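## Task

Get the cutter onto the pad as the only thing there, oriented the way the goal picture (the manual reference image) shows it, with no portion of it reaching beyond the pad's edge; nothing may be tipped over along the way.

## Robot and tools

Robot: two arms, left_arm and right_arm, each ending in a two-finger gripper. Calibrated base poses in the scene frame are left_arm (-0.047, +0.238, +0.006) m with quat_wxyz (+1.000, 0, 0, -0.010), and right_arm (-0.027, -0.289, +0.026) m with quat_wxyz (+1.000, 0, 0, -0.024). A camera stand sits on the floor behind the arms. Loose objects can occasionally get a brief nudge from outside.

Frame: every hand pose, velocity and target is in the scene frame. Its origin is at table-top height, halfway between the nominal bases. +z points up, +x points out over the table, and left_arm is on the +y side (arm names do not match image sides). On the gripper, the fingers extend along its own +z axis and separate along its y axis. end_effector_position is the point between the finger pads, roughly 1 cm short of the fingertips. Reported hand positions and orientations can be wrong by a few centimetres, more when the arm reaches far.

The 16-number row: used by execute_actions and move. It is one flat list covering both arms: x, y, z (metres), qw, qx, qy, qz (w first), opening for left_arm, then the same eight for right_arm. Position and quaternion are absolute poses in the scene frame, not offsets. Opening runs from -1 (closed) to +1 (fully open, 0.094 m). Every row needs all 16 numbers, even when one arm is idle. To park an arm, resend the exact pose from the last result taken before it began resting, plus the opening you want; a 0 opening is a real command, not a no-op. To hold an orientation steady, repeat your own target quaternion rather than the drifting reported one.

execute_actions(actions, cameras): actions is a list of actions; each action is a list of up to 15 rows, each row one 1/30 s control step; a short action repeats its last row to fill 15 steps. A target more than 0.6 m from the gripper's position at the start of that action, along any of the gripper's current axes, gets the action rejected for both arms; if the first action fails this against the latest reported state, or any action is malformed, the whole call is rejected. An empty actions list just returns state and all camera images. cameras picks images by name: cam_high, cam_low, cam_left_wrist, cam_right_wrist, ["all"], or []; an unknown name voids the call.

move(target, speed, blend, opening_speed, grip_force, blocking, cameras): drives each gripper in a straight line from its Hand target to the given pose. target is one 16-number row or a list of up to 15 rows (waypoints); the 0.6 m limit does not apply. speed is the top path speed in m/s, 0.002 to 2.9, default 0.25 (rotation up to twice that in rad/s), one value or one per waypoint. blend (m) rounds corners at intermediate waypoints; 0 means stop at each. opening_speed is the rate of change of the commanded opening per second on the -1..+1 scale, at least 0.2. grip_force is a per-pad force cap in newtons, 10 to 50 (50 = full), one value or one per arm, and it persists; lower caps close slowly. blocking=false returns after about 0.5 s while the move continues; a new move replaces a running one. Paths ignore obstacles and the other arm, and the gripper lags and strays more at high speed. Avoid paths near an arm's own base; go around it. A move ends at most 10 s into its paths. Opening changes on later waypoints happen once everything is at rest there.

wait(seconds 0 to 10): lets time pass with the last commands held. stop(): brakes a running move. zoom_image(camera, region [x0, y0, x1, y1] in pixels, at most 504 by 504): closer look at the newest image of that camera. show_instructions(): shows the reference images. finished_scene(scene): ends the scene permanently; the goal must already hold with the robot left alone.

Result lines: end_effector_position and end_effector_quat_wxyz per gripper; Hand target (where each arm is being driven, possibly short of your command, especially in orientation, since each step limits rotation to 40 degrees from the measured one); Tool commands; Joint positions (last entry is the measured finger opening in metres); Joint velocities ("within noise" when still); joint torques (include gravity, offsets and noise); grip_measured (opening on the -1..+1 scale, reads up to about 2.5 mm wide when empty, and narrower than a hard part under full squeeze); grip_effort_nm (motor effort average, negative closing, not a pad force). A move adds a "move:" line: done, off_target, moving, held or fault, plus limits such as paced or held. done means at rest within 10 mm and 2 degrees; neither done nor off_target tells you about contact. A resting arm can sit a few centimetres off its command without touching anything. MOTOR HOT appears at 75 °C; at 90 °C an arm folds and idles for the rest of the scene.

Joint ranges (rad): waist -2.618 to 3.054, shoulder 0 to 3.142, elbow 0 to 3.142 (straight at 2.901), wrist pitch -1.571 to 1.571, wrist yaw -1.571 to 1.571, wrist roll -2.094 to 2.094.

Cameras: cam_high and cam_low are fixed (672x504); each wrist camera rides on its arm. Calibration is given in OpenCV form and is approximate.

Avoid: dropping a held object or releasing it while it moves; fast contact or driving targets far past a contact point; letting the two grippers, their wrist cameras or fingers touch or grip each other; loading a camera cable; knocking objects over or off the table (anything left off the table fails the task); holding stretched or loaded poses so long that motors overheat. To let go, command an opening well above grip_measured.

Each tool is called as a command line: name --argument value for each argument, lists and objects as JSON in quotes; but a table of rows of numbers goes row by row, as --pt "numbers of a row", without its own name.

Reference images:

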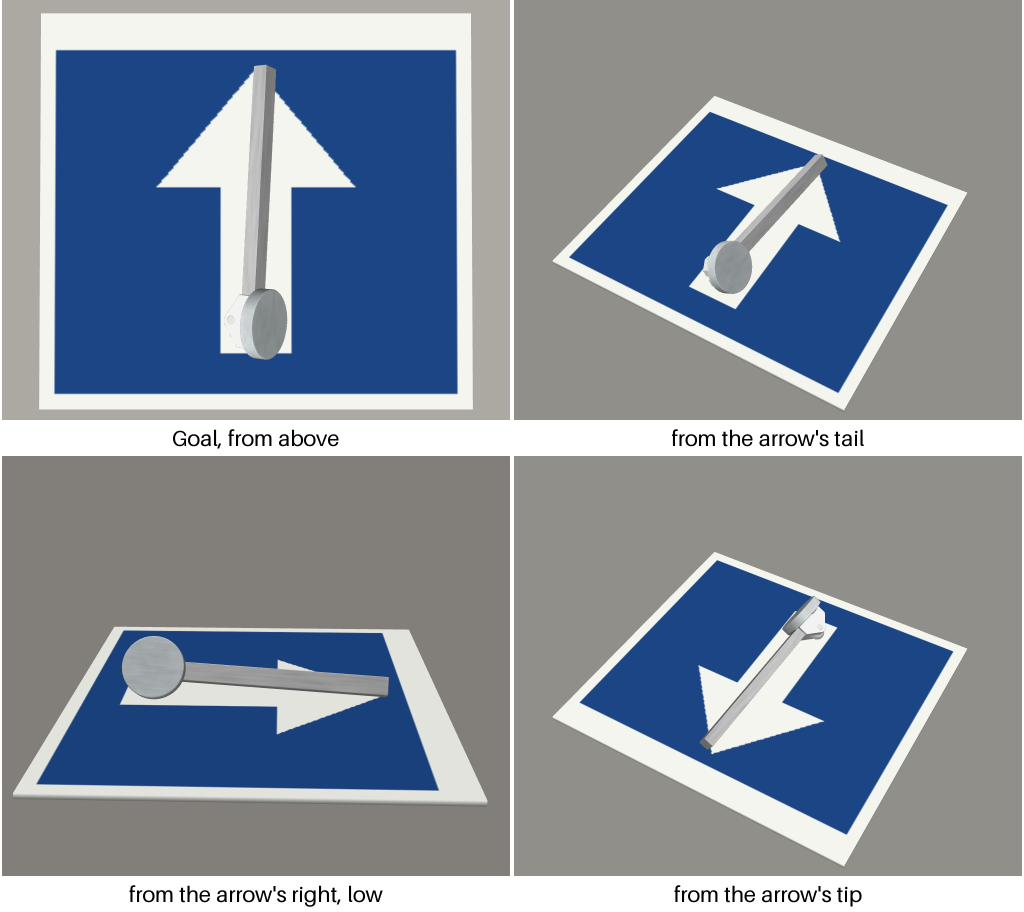

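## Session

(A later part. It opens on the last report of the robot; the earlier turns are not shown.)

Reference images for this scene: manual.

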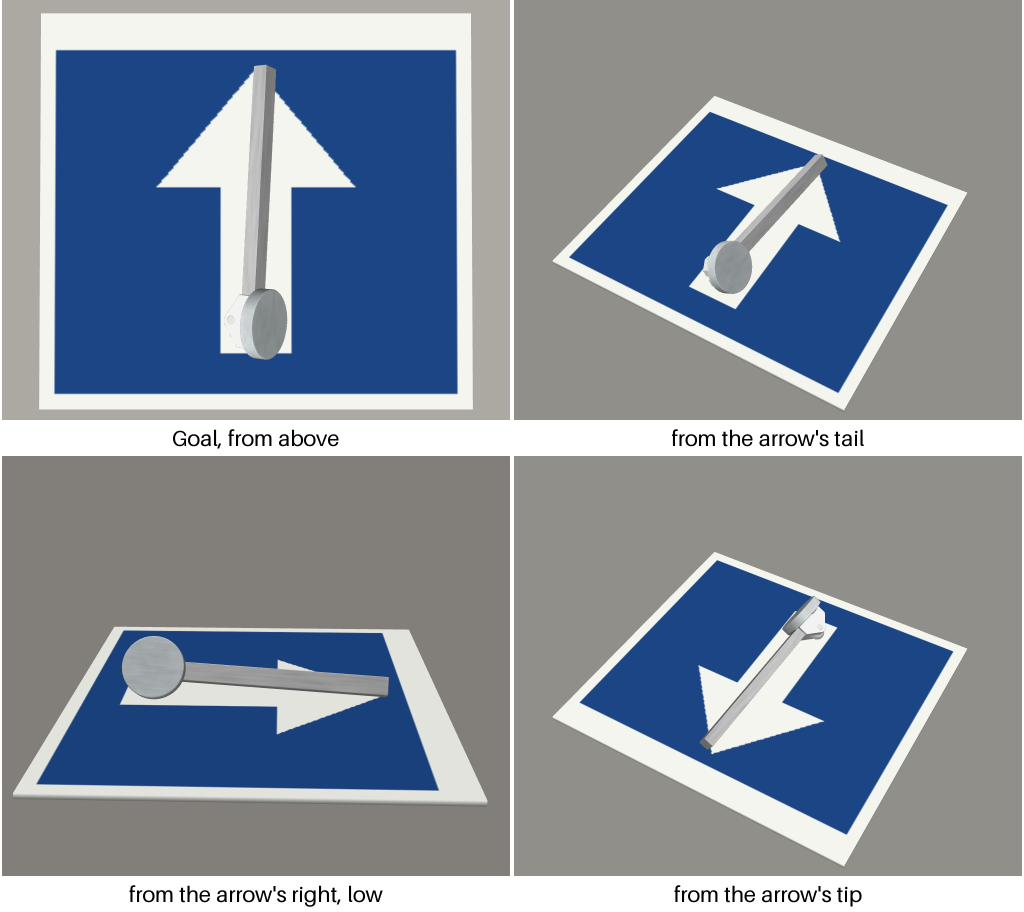

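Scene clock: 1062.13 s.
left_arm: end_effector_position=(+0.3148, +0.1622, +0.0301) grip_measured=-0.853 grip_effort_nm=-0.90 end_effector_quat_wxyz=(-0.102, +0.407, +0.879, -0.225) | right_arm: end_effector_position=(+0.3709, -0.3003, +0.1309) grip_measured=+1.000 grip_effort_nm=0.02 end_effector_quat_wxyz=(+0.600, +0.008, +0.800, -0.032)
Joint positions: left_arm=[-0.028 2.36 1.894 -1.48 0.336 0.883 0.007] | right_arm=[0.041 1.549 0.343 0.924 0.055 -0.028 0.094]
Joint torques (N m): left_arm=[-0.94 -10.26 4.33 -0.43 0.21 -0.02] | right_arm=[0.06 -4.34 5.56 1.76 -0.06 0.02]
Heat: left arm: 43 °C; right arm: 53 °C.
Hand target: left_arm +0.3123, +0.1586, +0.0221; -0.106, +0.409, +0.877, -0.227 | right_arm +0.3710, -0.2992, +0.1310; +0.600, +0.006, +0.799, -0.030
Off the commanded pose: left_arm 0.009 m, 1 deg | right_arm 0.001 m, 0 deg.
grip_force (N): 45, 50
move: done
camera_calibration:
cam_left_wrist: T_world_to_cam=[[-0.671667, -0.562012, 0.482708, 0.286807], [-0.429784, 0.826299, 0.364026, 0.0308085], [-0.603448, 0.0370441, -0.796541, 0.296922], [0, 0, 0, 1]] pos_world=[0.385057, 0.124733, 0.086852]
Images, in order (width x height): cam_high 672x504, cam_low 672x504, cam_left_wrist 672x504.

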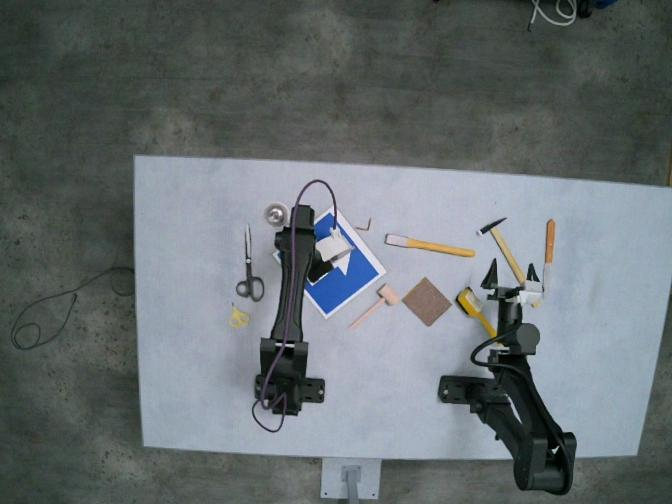

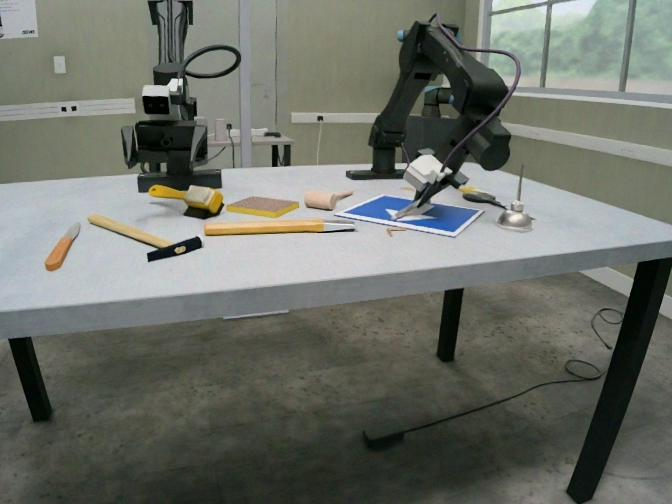

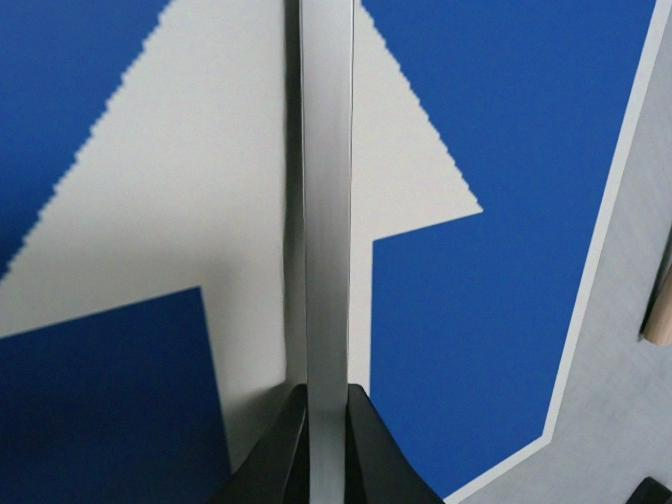

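move --pt "0.3115 0.1605 0.016 -0.1057 0.4091 0.8774 -0.2269 -0.92 0.371 -0.2991 0.131 0.6 0.006 0.799 -0.03 1" --speed 0.02 --cameras '["cam_left_wrist", "cam_low", "cam_high"]'

zoom_image --camera "cam_low" --region '[370, 170, 460, 240]'

zoom_image --camera "cam_high" --region '[310, 210, 390, 290]'

Scene clock: 1074.80 s.
left_arm: end_effector_position=(+0.3135, +0.1616, +0.0260) grip_measured=-0.853 grip_effort_nm=-0.90 end_effector_quat_wxyz=(-0.101, +0.409, +0.878, -0.227) | right_arm: end_effector_position=(+0.3709, -0.3003, +0.1309) grip_measured=+1.000 grip_effort_nm=0.03 end_effector_quat_wxyz=(+0.600, +0.008, +0.800, -0.032)
Joint positions: left_arm=[-0.028 2.36 1.876 -1.464 0.34 0.889 0.007] | right_arm=[0.041 1.549 0.343 0.924 0.055 -0.028 0.094]
Joint torques (N m): left_arm=[-0.25 -9.88 4.08 -0.36 0.13 -0.03] | right_arm=[0.06 -4.36 5.56 1.76 -0.06 0.01]
Heat: left arm: 43 °C; right arm: 53 °C.
Hand target: left_arm +0.3113, +0.1606, +0.0161; -0.106, +0.409, +0.877, -0.227 | right_arm +0.3710, -0.2992, +0.1310; +0.600, +0.006, +0.799, -0.030
Off the commanded pose: left_arm 0.010 m, 1 deg | right_arm 0.001 m, 0 deg.
grip_force (N): 45, 50
move: done
camera_calibration:
cam_left_wrist: T_world_to_cam=[[-0.674001, -0.556614, 0.4857, 0.287302], [-0.426578, 0.830036, 0.359265, 0.0307835], [-0.603121, 0.034956, -0.796884, 0.293101], [0, 0, 0, 1]] pos_world=[0.383548, 0.124119, 0.0829654]
Images, in order (width x height): cam_high 672x504, cam_low 672x504, cam_left_wrist 672x504.

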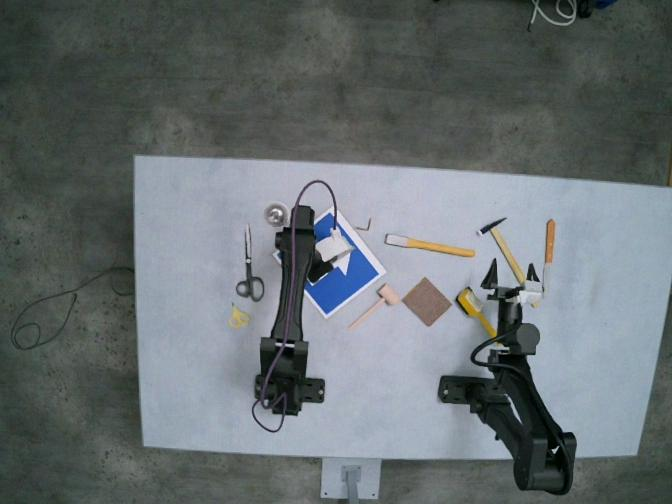

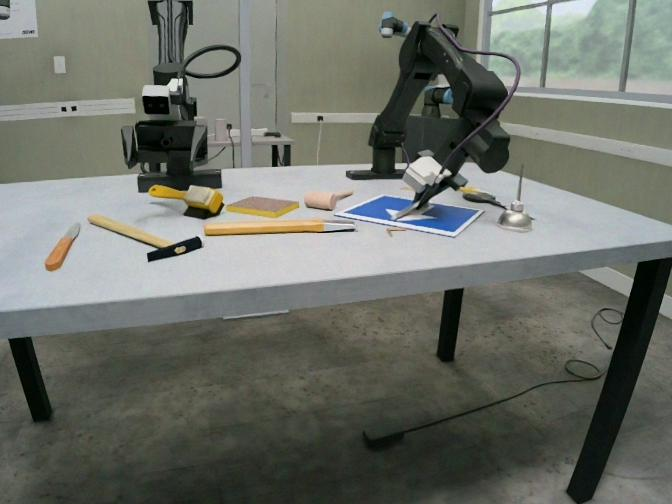

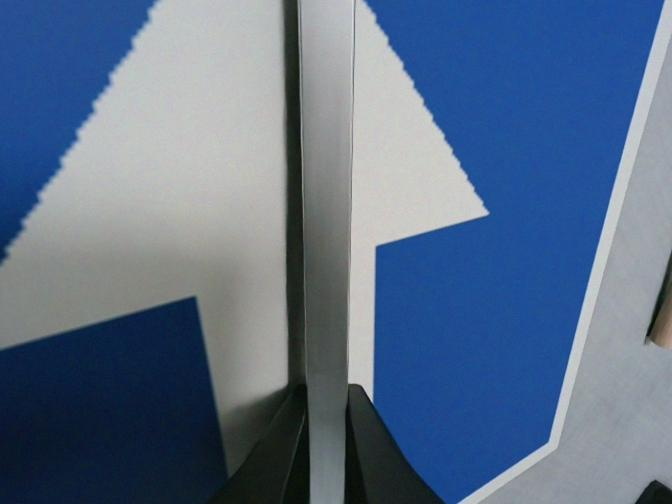

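Scaled by 5.600 from the camera's 672x504 image, which has a finer 960x720 frame.

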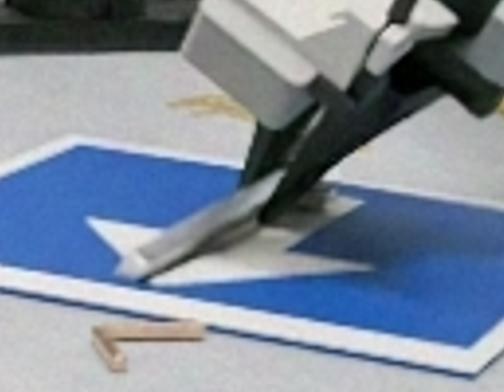

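Scaled by 6.300 from the camera's 672x504 image, which has a finer 960x720 frame.

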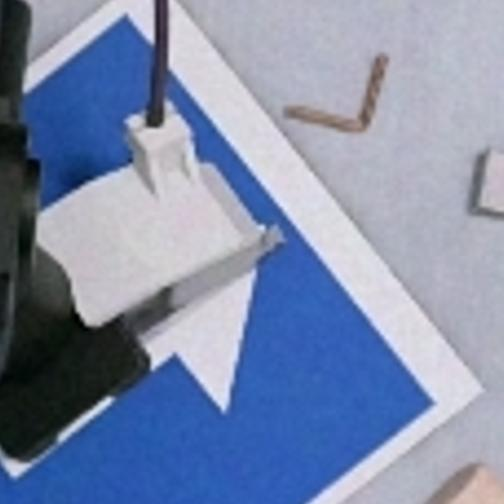

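move --pt "0.3105 0.1620 0.0105 -0.1057 0.4091 0.8774 -0.2269 -0.92 0.371 -0.2991 0.131 0.6 0.006 0.799 -0.03 1" --speed 0.02 --cameras '["cam_left_wrist", "cam_low"]'

zoom_image --camera "cam_low" --region '[370, 170, 460, 240]'

Scene clock: 1078.77 s.
left_arm: end_effector_position=(+0.3125, +0.1608, +0.0244) grip_measured=-0.853 grip_effort_nm=-0.90 end_effector_quat_wxyz=(-0.100, +0.410, +0.877, -0.230) | right_arm: end_effector_position=(+0.3709, -0.3003, +0.1309) grip_measured=+1.000 grip_effort_nm=0.02 end_effector_quat_wxyz=(+0.600, +0.008, +0.800, -0.032)
Joint positions: left_arm=[-0.028 2.36 1.868 -1.457 0.345 0.891 0.007] | right_arm=[0.041 1.549 0.343 0.924 0.055 -0.028 0.094]
Joint torques (N m): left_arm=[0.06 -9.66 3.18 -0.22 0.11 0] | right_arm=[0.06 -4.33 5.56 1.75 -0.05 0.02]
Heat: left arm: 43 °C; right arm: 53 °C.
Hand target: left_arm +0.3102, +0.1620, +0.0108; -0.106, +0.409, +0.877, -0.227 | right_arm +0.3710, -0.2992, +0.1310; +0.600, +0.006, +0.799, -0.030
Off the commanded pose: left_arm 0.014 m, 1 deg | right_arm 0.001 m, 0 deg.
grip_force (N): 45, 50
move: off_target (left_arm)
camera_calibration:
cam_left_wrist: T_world_to_cam=[[-0.673435, -0.553635, 0.489871, 0.286254], [-0.425603, 0.832187, 0.355424, 0.0310668], [-0.604439, 0.0308641, -0.796053, 0.292251], [0, 0, 0, 1]] pos_world=[0.382643, 0.123607, 0.0813781]
Images, in order (width x height): cam_low 672x504, cam_left_wrist 672x504.

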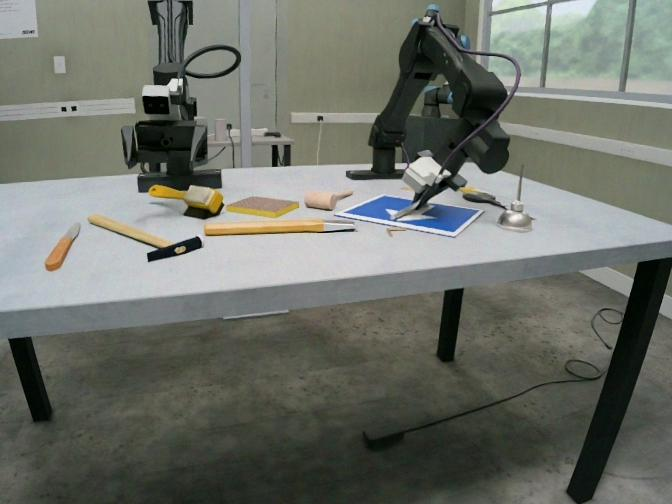

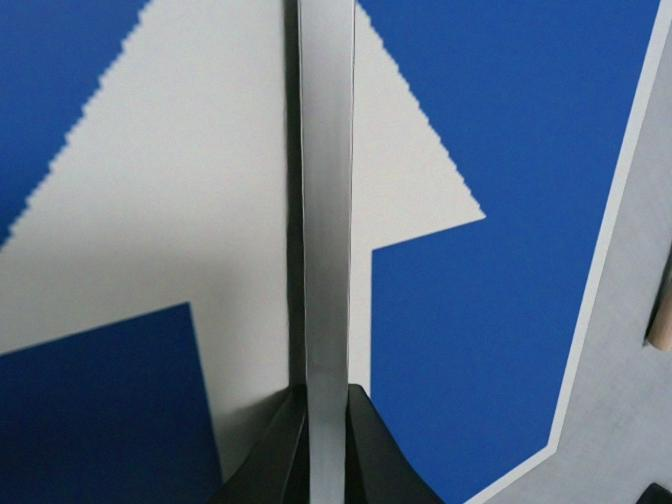

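Scaled by 5.600 from the camera's 672x504 image, which has a finer 960x720 frame.

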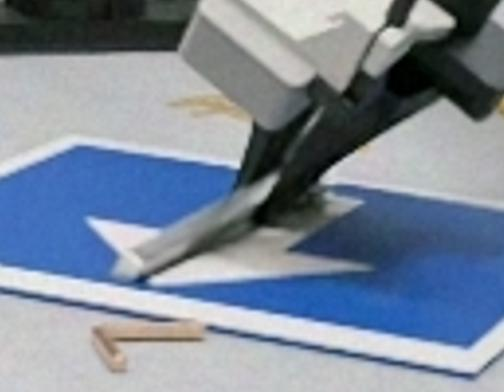

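move --pt "0.3105 0.1620 0.0165 -0.1057 0.4091 0.8774 -0.2269 -0.92 0.371 -0.2991 0.131 0.6 0.006 0.799 -0.03 1" --speed 0.02

move --pt "0.3105 0.1620 0.0165 -0.1057 0.4091 0.8774 -0.2269 -0.72 0.371 -0.2991 0.131 0.6 0.006 0.799 -0.03 1" --opening_speed 0.2 --cameras '["cam_left_wrist", "cam_low", "cam_high"]'

zoom_image --camera "cam_low" --region '[370, 170, 460, 240]'

zoom_image --camera "cam_high" --region '[310, 210, 390, 290]'

Scene clock: 1090.37 s.
left_arm: end_effector_position=(+0.3125, +0.1608, +0.0244) grip_measured=-0.853 grip_effort_nm=-0.90 end_effector_quat_wxyz=(-0.100, +0.410, +0.877, -0.230) | right_arm: end_effector_position=(+0.3709, -0.3003, +0.1309) grip_measured=+1.000 grip_effort_nm=0.03 end_effector_quat_wxyz=(+0.600, +0.008, +0.800, -0.032)
Joint positions: left_arm=[-0.028 2.36 1.868 -1.457 0.345 0.891 0.007] | right_arm=[0.041 1.549 0.343 0.924 0.055 -0.028 0.094]
Joint torques (N m): left_arm=[-0.01 -10.29 4.12 -0.41 0.07 0.02] | right_arm=[0.06 -4.36 5.53 1.75 -0.06 0.01]
Heat: left arm: 43 °C; right arm: 53 °C.
Hand target: left_arm +0.3104, +0.1620, +0.0166; -0.106, +0.409, +0.877, -0.227 | right_arm +0.3710, -0.2992, +0.1310; +0.600, +0.006, +0.799, -0.030
Off the commanded pose: left_arm 0.008 m, 1 deg | right_arm 0.001 m, 0 deg.
grip_force (N): 45, 50
move: done

Scene clock: 1091.57 s.
left_arm: end_effector_position=(+0.3117, +0.1608, +0.0247) grip_measured=-0.722 grip_effort_nm=0.14 end_effector_quat_wxyz=(-0.102, +0.408, +0.877, -0.230) | right_arm: end_effector_position=(+0.3709, -0.3003, +0.1309) grip_measured=+1.000 grip_effort_nm=0.02 end_effector_quat_wxyz=(+0.600, +0.008, +0.800, -0.032)
Joint positions: left_arm=[-0.028 2.36 1.868 -1.461 0.345 0.889 0.013] | right_arm=[0.041 1.549 0.343 0.924 0.055 -0.028 0.094]
Joint torques (N m): left_arm=[0.03 -10.19 4.41 -0.4 0.07 0.06] | right_arm=[0.08 -4.34 5.53 1.75 -0.06 0.02]
Heat: left arm: 43 °C; right arm: 53 °C.
Hand target: left_arm +0.3104, +0.1620, +0.0166; -0.106, +0.409, +0.877, -0.227 | right_arm +0.3710, -0.2992, +0.1310; +0.600, +0.006, +0.799, -0.030
Off the commanded pose: left_arm 0.008 m, 1 deg | right_arm 0.001 m, 0 deg.
grip_force (N): 45, 50
move: done
camera_calibration:
cam_left_wrist: T_world_to_cam=[[-0.670319, -0.555399, 0.492142, 0.284938], [-0.425717, 0.831026, 0.357997, 0.0307048], [-0.607814, 0.0304592, -0.793495, 0.293129], [0, 0, 0, 1]] pos_world=[0.382239, 0.123809, 0.0813748]
Images, in order (width x height): cam_high 672x504, cam_low 672x504, cam_left_wrist 672x504.

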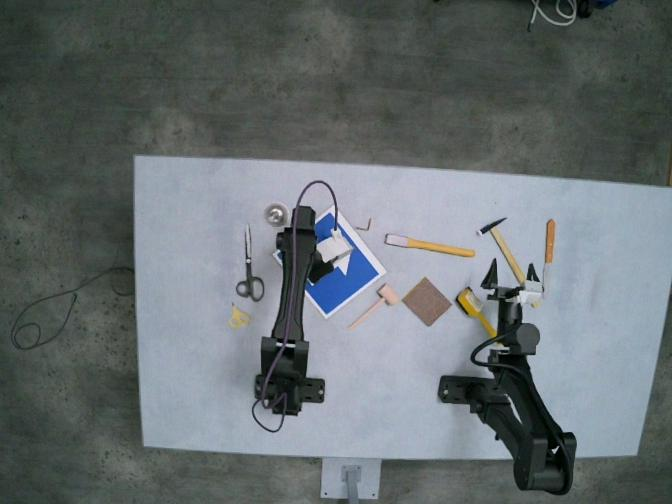

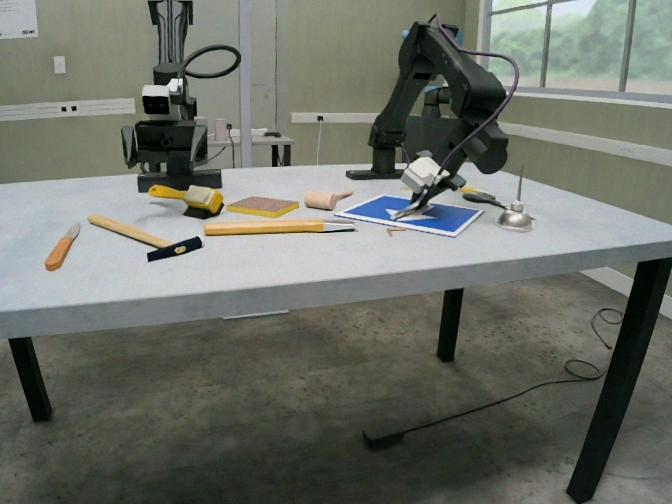

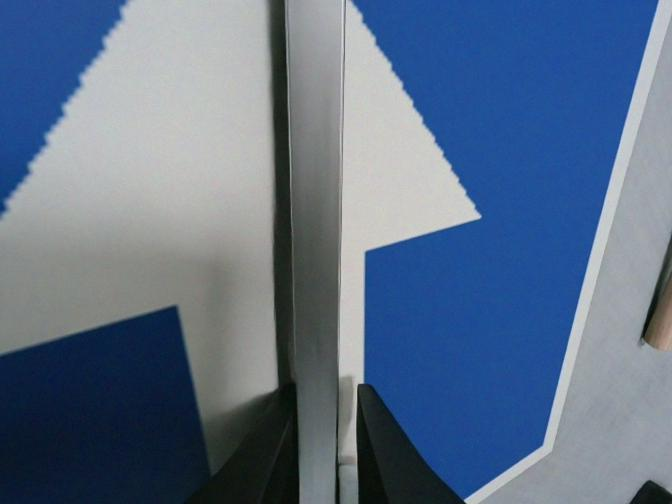

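Scaled by 5.600 from the camera's 672x504 image, which has a finer 960x720 frame.

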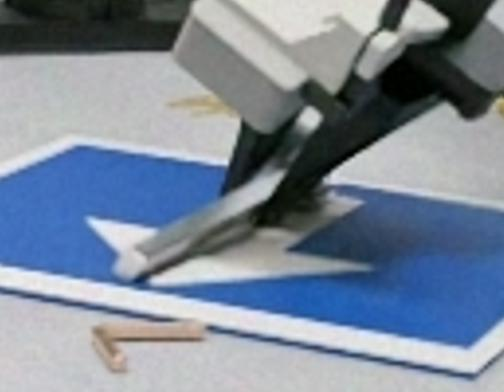

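Scaled by 6.300 from the camera's 672x504 image, which has a finer 960x720 frame.

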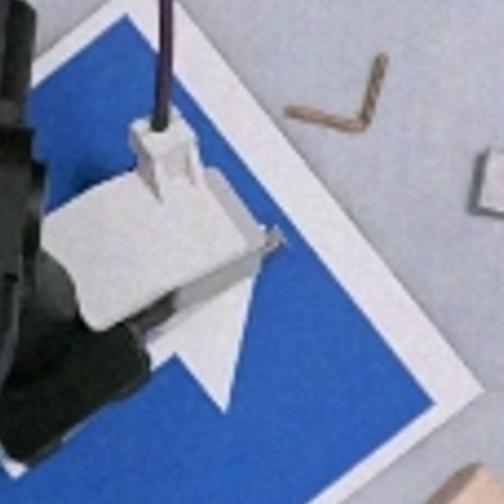

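move --pt "0.3105 0.1620 0.0165 -0.1057 0.4091 0.8774 -0.2269 -0.62 0.371 -0.2991 0.131 0.6 0.006 0.799 -0.03 1" --opening_speed 0.2 --cameras '["cam_left_wrist", "cam_low"]'

zoom_image --camera "cam_left_wrist" --region '[220, 330, 440, 504]'

zoom_image --camera "cam_low" --region '[370, 170, 460, 240]'

Scene clock: 1099.07 s.
left_arm: end_effector_position=(+0.3103, +0.1606, +0.0253) grip_measured=-0.622 grip_effort_nm=0.14 end_effector_quat_wxyz=(-0.105, +0.407, +0.877, -0.232) | right_arm: end_effector_position=(+0.3709, -0.3003, +0.1309) grip_measured=+1.000 grip_effort_nm=0.03 end_effector_quat_wxyz=(+0.600, +0.008, +0.800, -0.032)
Joint positions: left_arm=[-0.028 2.36 1.868 -1.467 0.346 0.889 0.018] | right_arm=[0.041 1.549 0.343 0.924 0.055 -0.028 0.094]
Joint torques (N m): left_arm=[-0.12 -10.21 4.36 -0.32 0.04 0.03] | right_arm=[0.08 -4.33 5.55 1.75 -0.06 0.01]
Heat: left arm: 43 °C; right arm: 53 °C.
Hand target: left_arm +0.3104, +0.1620, +0.0166; -0.106, +0.409, +0.877, -0.227 | right_arm +0.3710, -0.2992, +0.1310; +0.600, +0.006, +0.799, -0.030
Off the commanded pose: left_arm 0.009 m, 1 deg | right_arm 0.001 m, 0 deg.
grip_force (N): 45, 50
move: done
camera_calibration:
cam_left_wrist: T_world_to_cam=[[-0.666738, -0.555281, 0.497115, 0.282267], [-0.423859, 0.831148, 0.359912, 0.029371], [-0.613028, 0.0292604, -0.789519, 0.294567], [0, 0, 0, 1]] pos_world=[0.381225, 0.123707, 0.0816757]
Images, in order (width x height): cam_low 672x504, cam_left_wrist 672x504.

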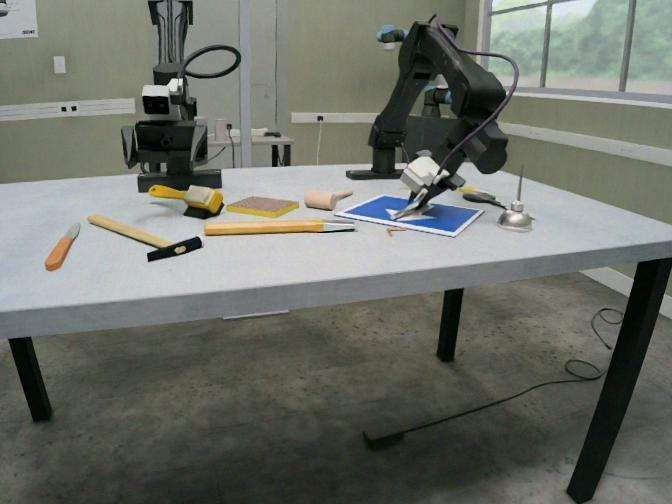

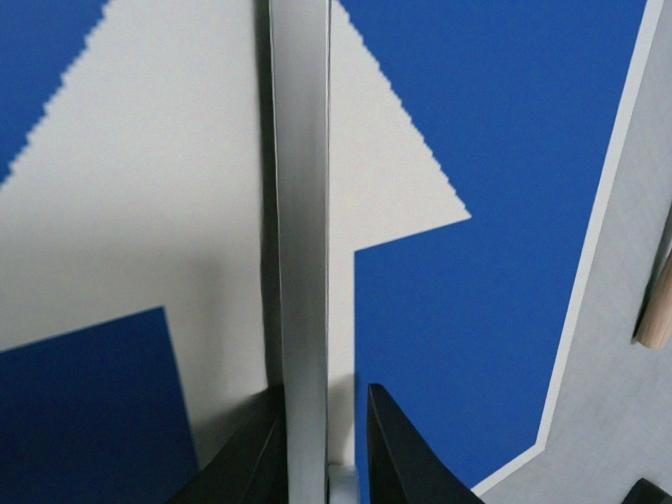

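Scaled by 2.291 from the camera's 672x504 image, which has a finer 960x720 frame.

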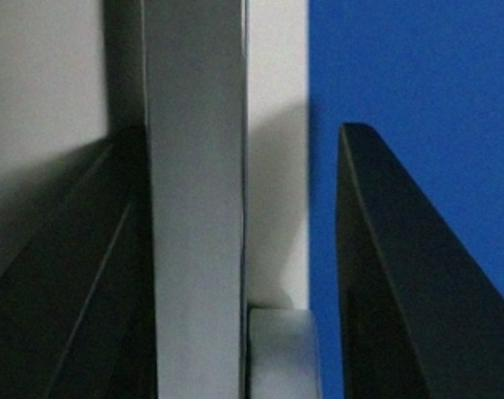

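Scaled by 5.600 from the camera's 672x504 image, which has a finer 960x720 frame.

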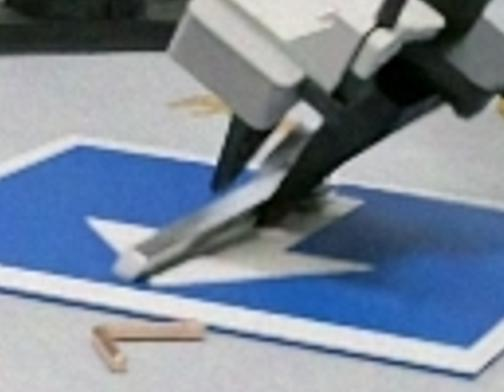

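move --pt "0.3150 0.166 0.035 -0.1057 0.4091 0.8774 -0.2269 -0.64 0.371 -0.2991 0.131 0.6 0.006 0.799 -0.03 1" --pt "0.331 0.180 0.075 -0.1057 0.4091 0.8774 -0.2269 -0.64 0.371 -0.2991 0.131 0.6 0.006 0.799 -0.03 1" --speed '[0.05, 0.06]' --blend '[0.01, 0]' --cameras '["cam_left_wrist", "cam_low", "cam_high"]'

zoom_image --camera "cam_low" --region '[370, 170, 460, 240]'

zoom_image --camera "cam_high" --region '[300, 210, 390, 300]'

Scene clock: 1107.23 s.
left_arm: end_effector_position=(+0.3192, +0.1779, +0.0486) grip_measured=-0.639 grip_effort_nm=-0.02 end_effector_quat_wxyz=(-0.102, +0.398, +0.884, -0.223) | right_arm: end_effector_position=(+0.3709, -0.3003, +0.1309) grip_measured=+1.000 grip_effort_nm=0.03 end_effector_quat_wxyz=(+0.600, +0.008, +0.800, -0.032)
Joint positions: left_arm=[0.009 2.361 1.971 -1.563 0.323 0.896 0.017] | right_arm=[0.041 1.549 0.343 0.924 0.055 -0.028 0.094]
Joint torques (N m): left_arm=[0.72 -14.65 10.11 -0.76 0.16 0.11] | right_arm=[0.05 -4.34 5.55 1.75 -0.06 0.01]
Heat: left arm: 44 °C; right arm: 53 °C.
Hand target: left_arm +0.3295, +0.1799, +0.0742; -0.068, +0.406, +0.887, -0.211 | right_arm +0.3710, -0.2992, +0.1310; +0.600, +0.006, +0.799, -0.030
Off the commanded pose: left_arm 0.029 m, 2 deg | right_arm 0.001 m, 0 deg.
joint sent to its limit (left arm) — joint 4 (wrist pitch), lower limit. The joint targets are off in orientation, not in position.
grip_force (N): 45, 50
move: off_target (left_arm); blend cut to 0.0097 m at target 1
camera_calibration:
cam_left_wrist: T_world_to_cam=[[-0.658453, -0.579106, 0.480703, 0.288582], [-0.44563, 0.814696, 0.371058, 0.0198319], [-0.606508, 0.0301084, -0.794507, 0.315813], [0, 0, 0, 1]] pos_world=[0.390399, 0.141454, 0.104835]
Images, in order (width x height): cam_high 672x504, cam_low 672x504, cam_left_wrist 672x504.

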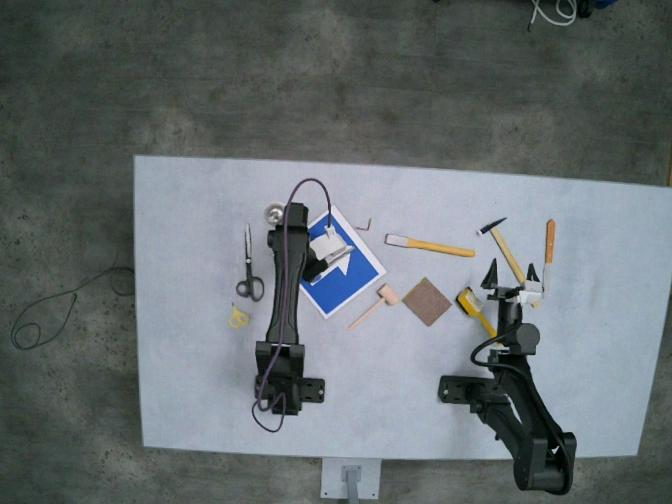

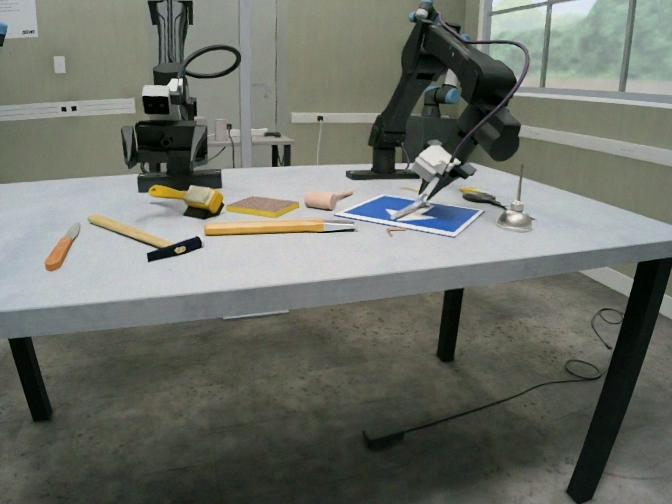

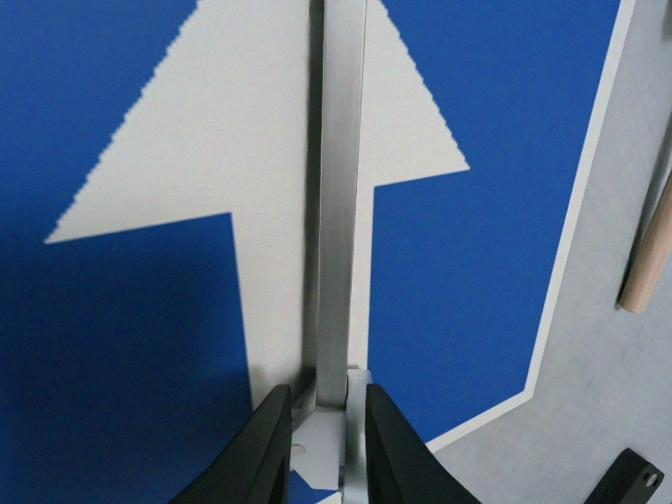

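Scaled by 5.600 from the camera's 672x504 image, which has a finer 960x720 frame.

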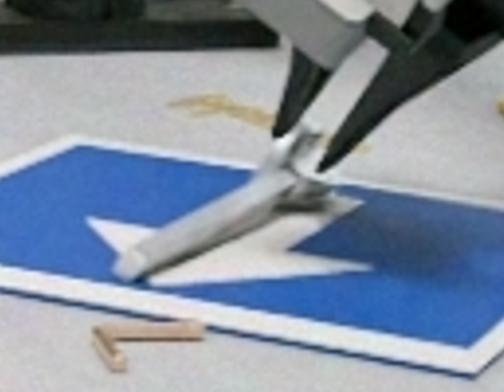

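Scaled by 5.600 from the camera's 672x504 image, which has a finer 960x720 frame.

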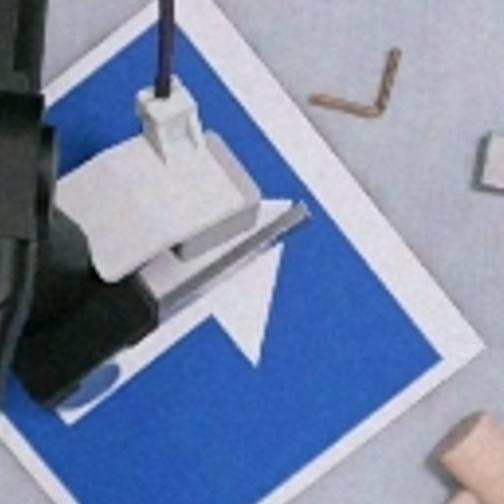

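move --pt "0.331 0.182 0.12 -0.07 0.4150 0.894 -0.15 -0.5 0.371 -0.2991 0.131 0.6 0.006 0.799 -0.03 1" --pt "0.25 0.17 0.29 0 0.4150 0.9098 0 -0.5 0.371 -0.2991 0.131 0.6 0.006 0.799 -0.03 1" --speed '[0.1, 0.2]' --blend '[0.02, 0]' --cameras '["cam_left_wrist", "cam_low", "cam_high"]'

zoom_image --camera "cam_low" --region '[370, 170, 460, 240]'

zoom_image --camera "cam_high" --region '[270, 200, 390, 320]'

Scene clock: 1116.23 s.
left_arm: end_effector_position=(+0.2538, +0.1701, +0.2922) grip_measured=-0.502 grip_effort_nm=0.12 end_effector_quat_wxyz=(+0.168, +0.410, +0.896, +0.032) | right_arm: end_effector_position=(+0.3709, -0.3003, +0.1309) grip_measured=+1.000 grip_effort_nm=0.03 end_effector_quat_wxyz=(+0.600, +0.008, +0.800, -0.032)
Joint positions: left_arm=[-0.203 1.548 1.896 -1.575 0.005 0.632 0.023] | right_arm=[0.041 1.549 0.343 0.924 0.055 -0.028 0.094]
Joint torques (N m): left_arm=[-0.35 -4.81 5.46 0.61 -0.03 -0.06] | right_arm=[0.09 -4.33 5.56 1.76 -0.06 0.01]
Heat: left arm: 50 °C; right arm: 53 °C.
Hand target: left_arm +0.2501, +0.1700, +0.2894; +0.161, +0.409, +0.897, +0.032 | right_arm +0.3710, -0.2992, +0.1310; +0.600, +0.006, +0.799, -0.030
Off the commanded pose: left_arm 0.004 m, 20 deg | right_arm 0.001 m, 0 deg.
joint sent to its limit (left arm) — joint 4 (wrist pitch), lower limit. The joint targets are off in orientation, not in position.
grip_force (N): 45, 50
move: off_target (left_arm)
camera_calibration:
cam_left_wrist: T_world_to_cam=[[-0.727763, -0.658519, -0.191609, 0.351445], [-0.684779, 0.713165, 0.149909, 0.0492446], [0.0379308, 0.240308, -0.969955, 0.321865], [0, 0, 0, 1]] pos_world=[0.277281, 0.118967, 0.372152]
Images, in order (width x height): cam_high 672x504, cam_low 672x504, cam_left_wrist 672x504.

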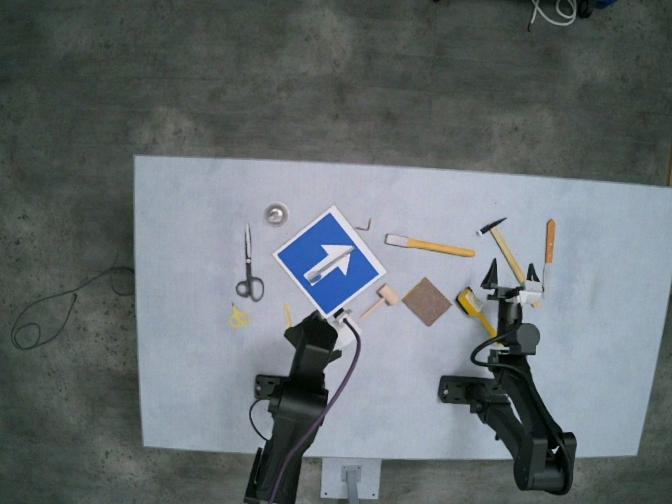

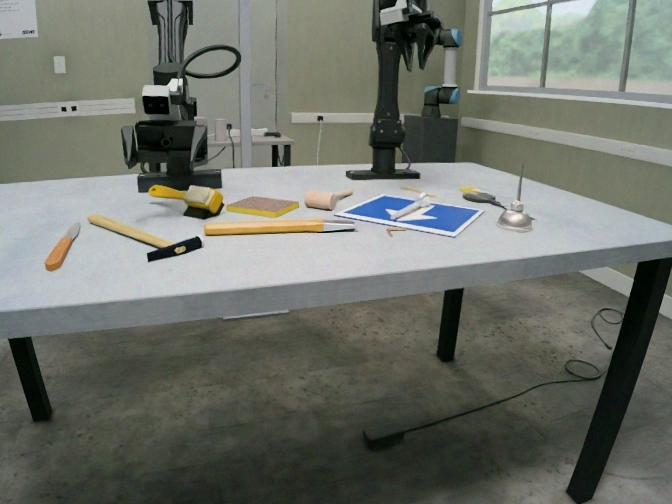

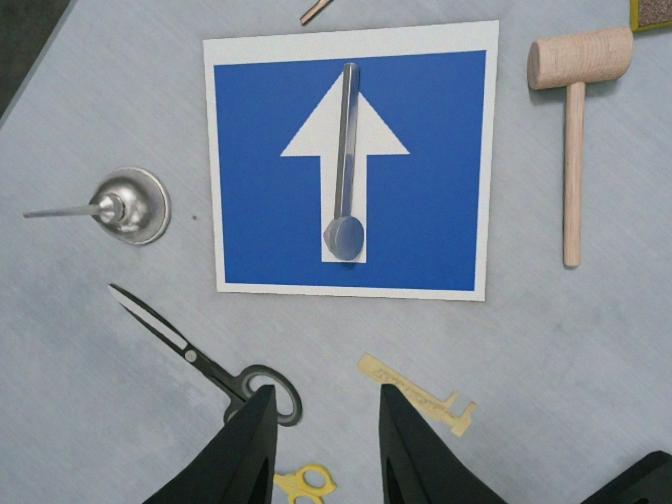

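Scaled by 5.600 from the camera's 672x504 image, which has a finer 960x720 frame.

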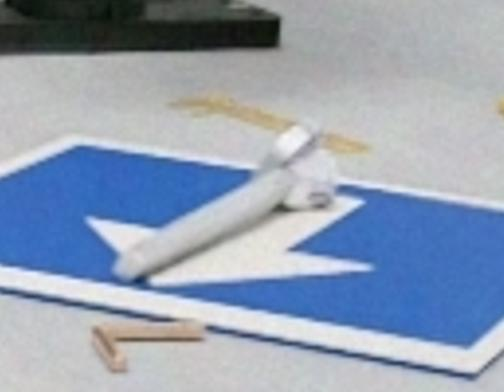

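Scaled by 4.200 from the camera's 672x504 image, which has a finer 960x720 frame.

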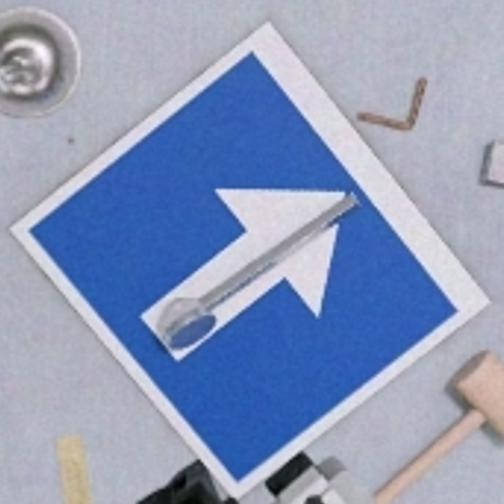

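zoom_image --camera "cam_left_wrist" --region '[200, 20, 500, 310]'

show_instructions

Scaled by 1.680 from the camera's 672x504 image, which has a finer 960x720 frame.

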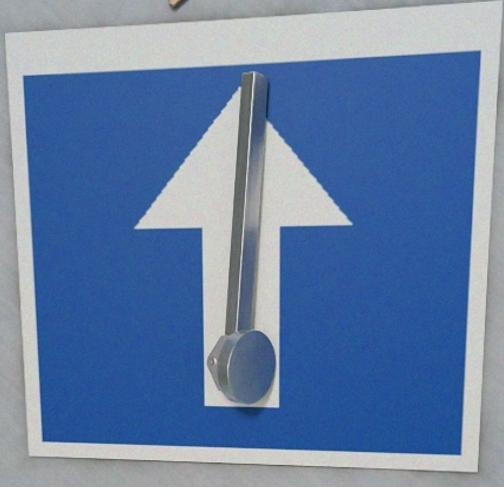

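Reference images for this scene: manual.

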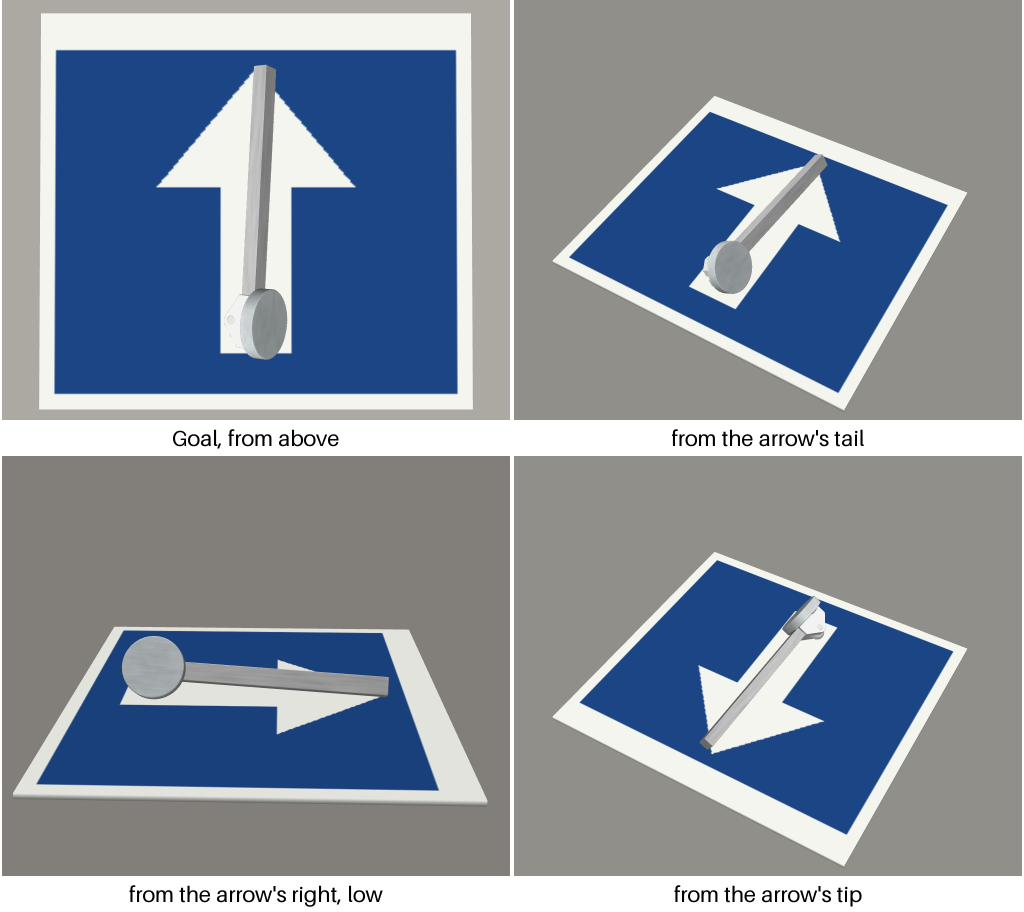

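finished_scene --scene 2

The scene is finished: the task was done.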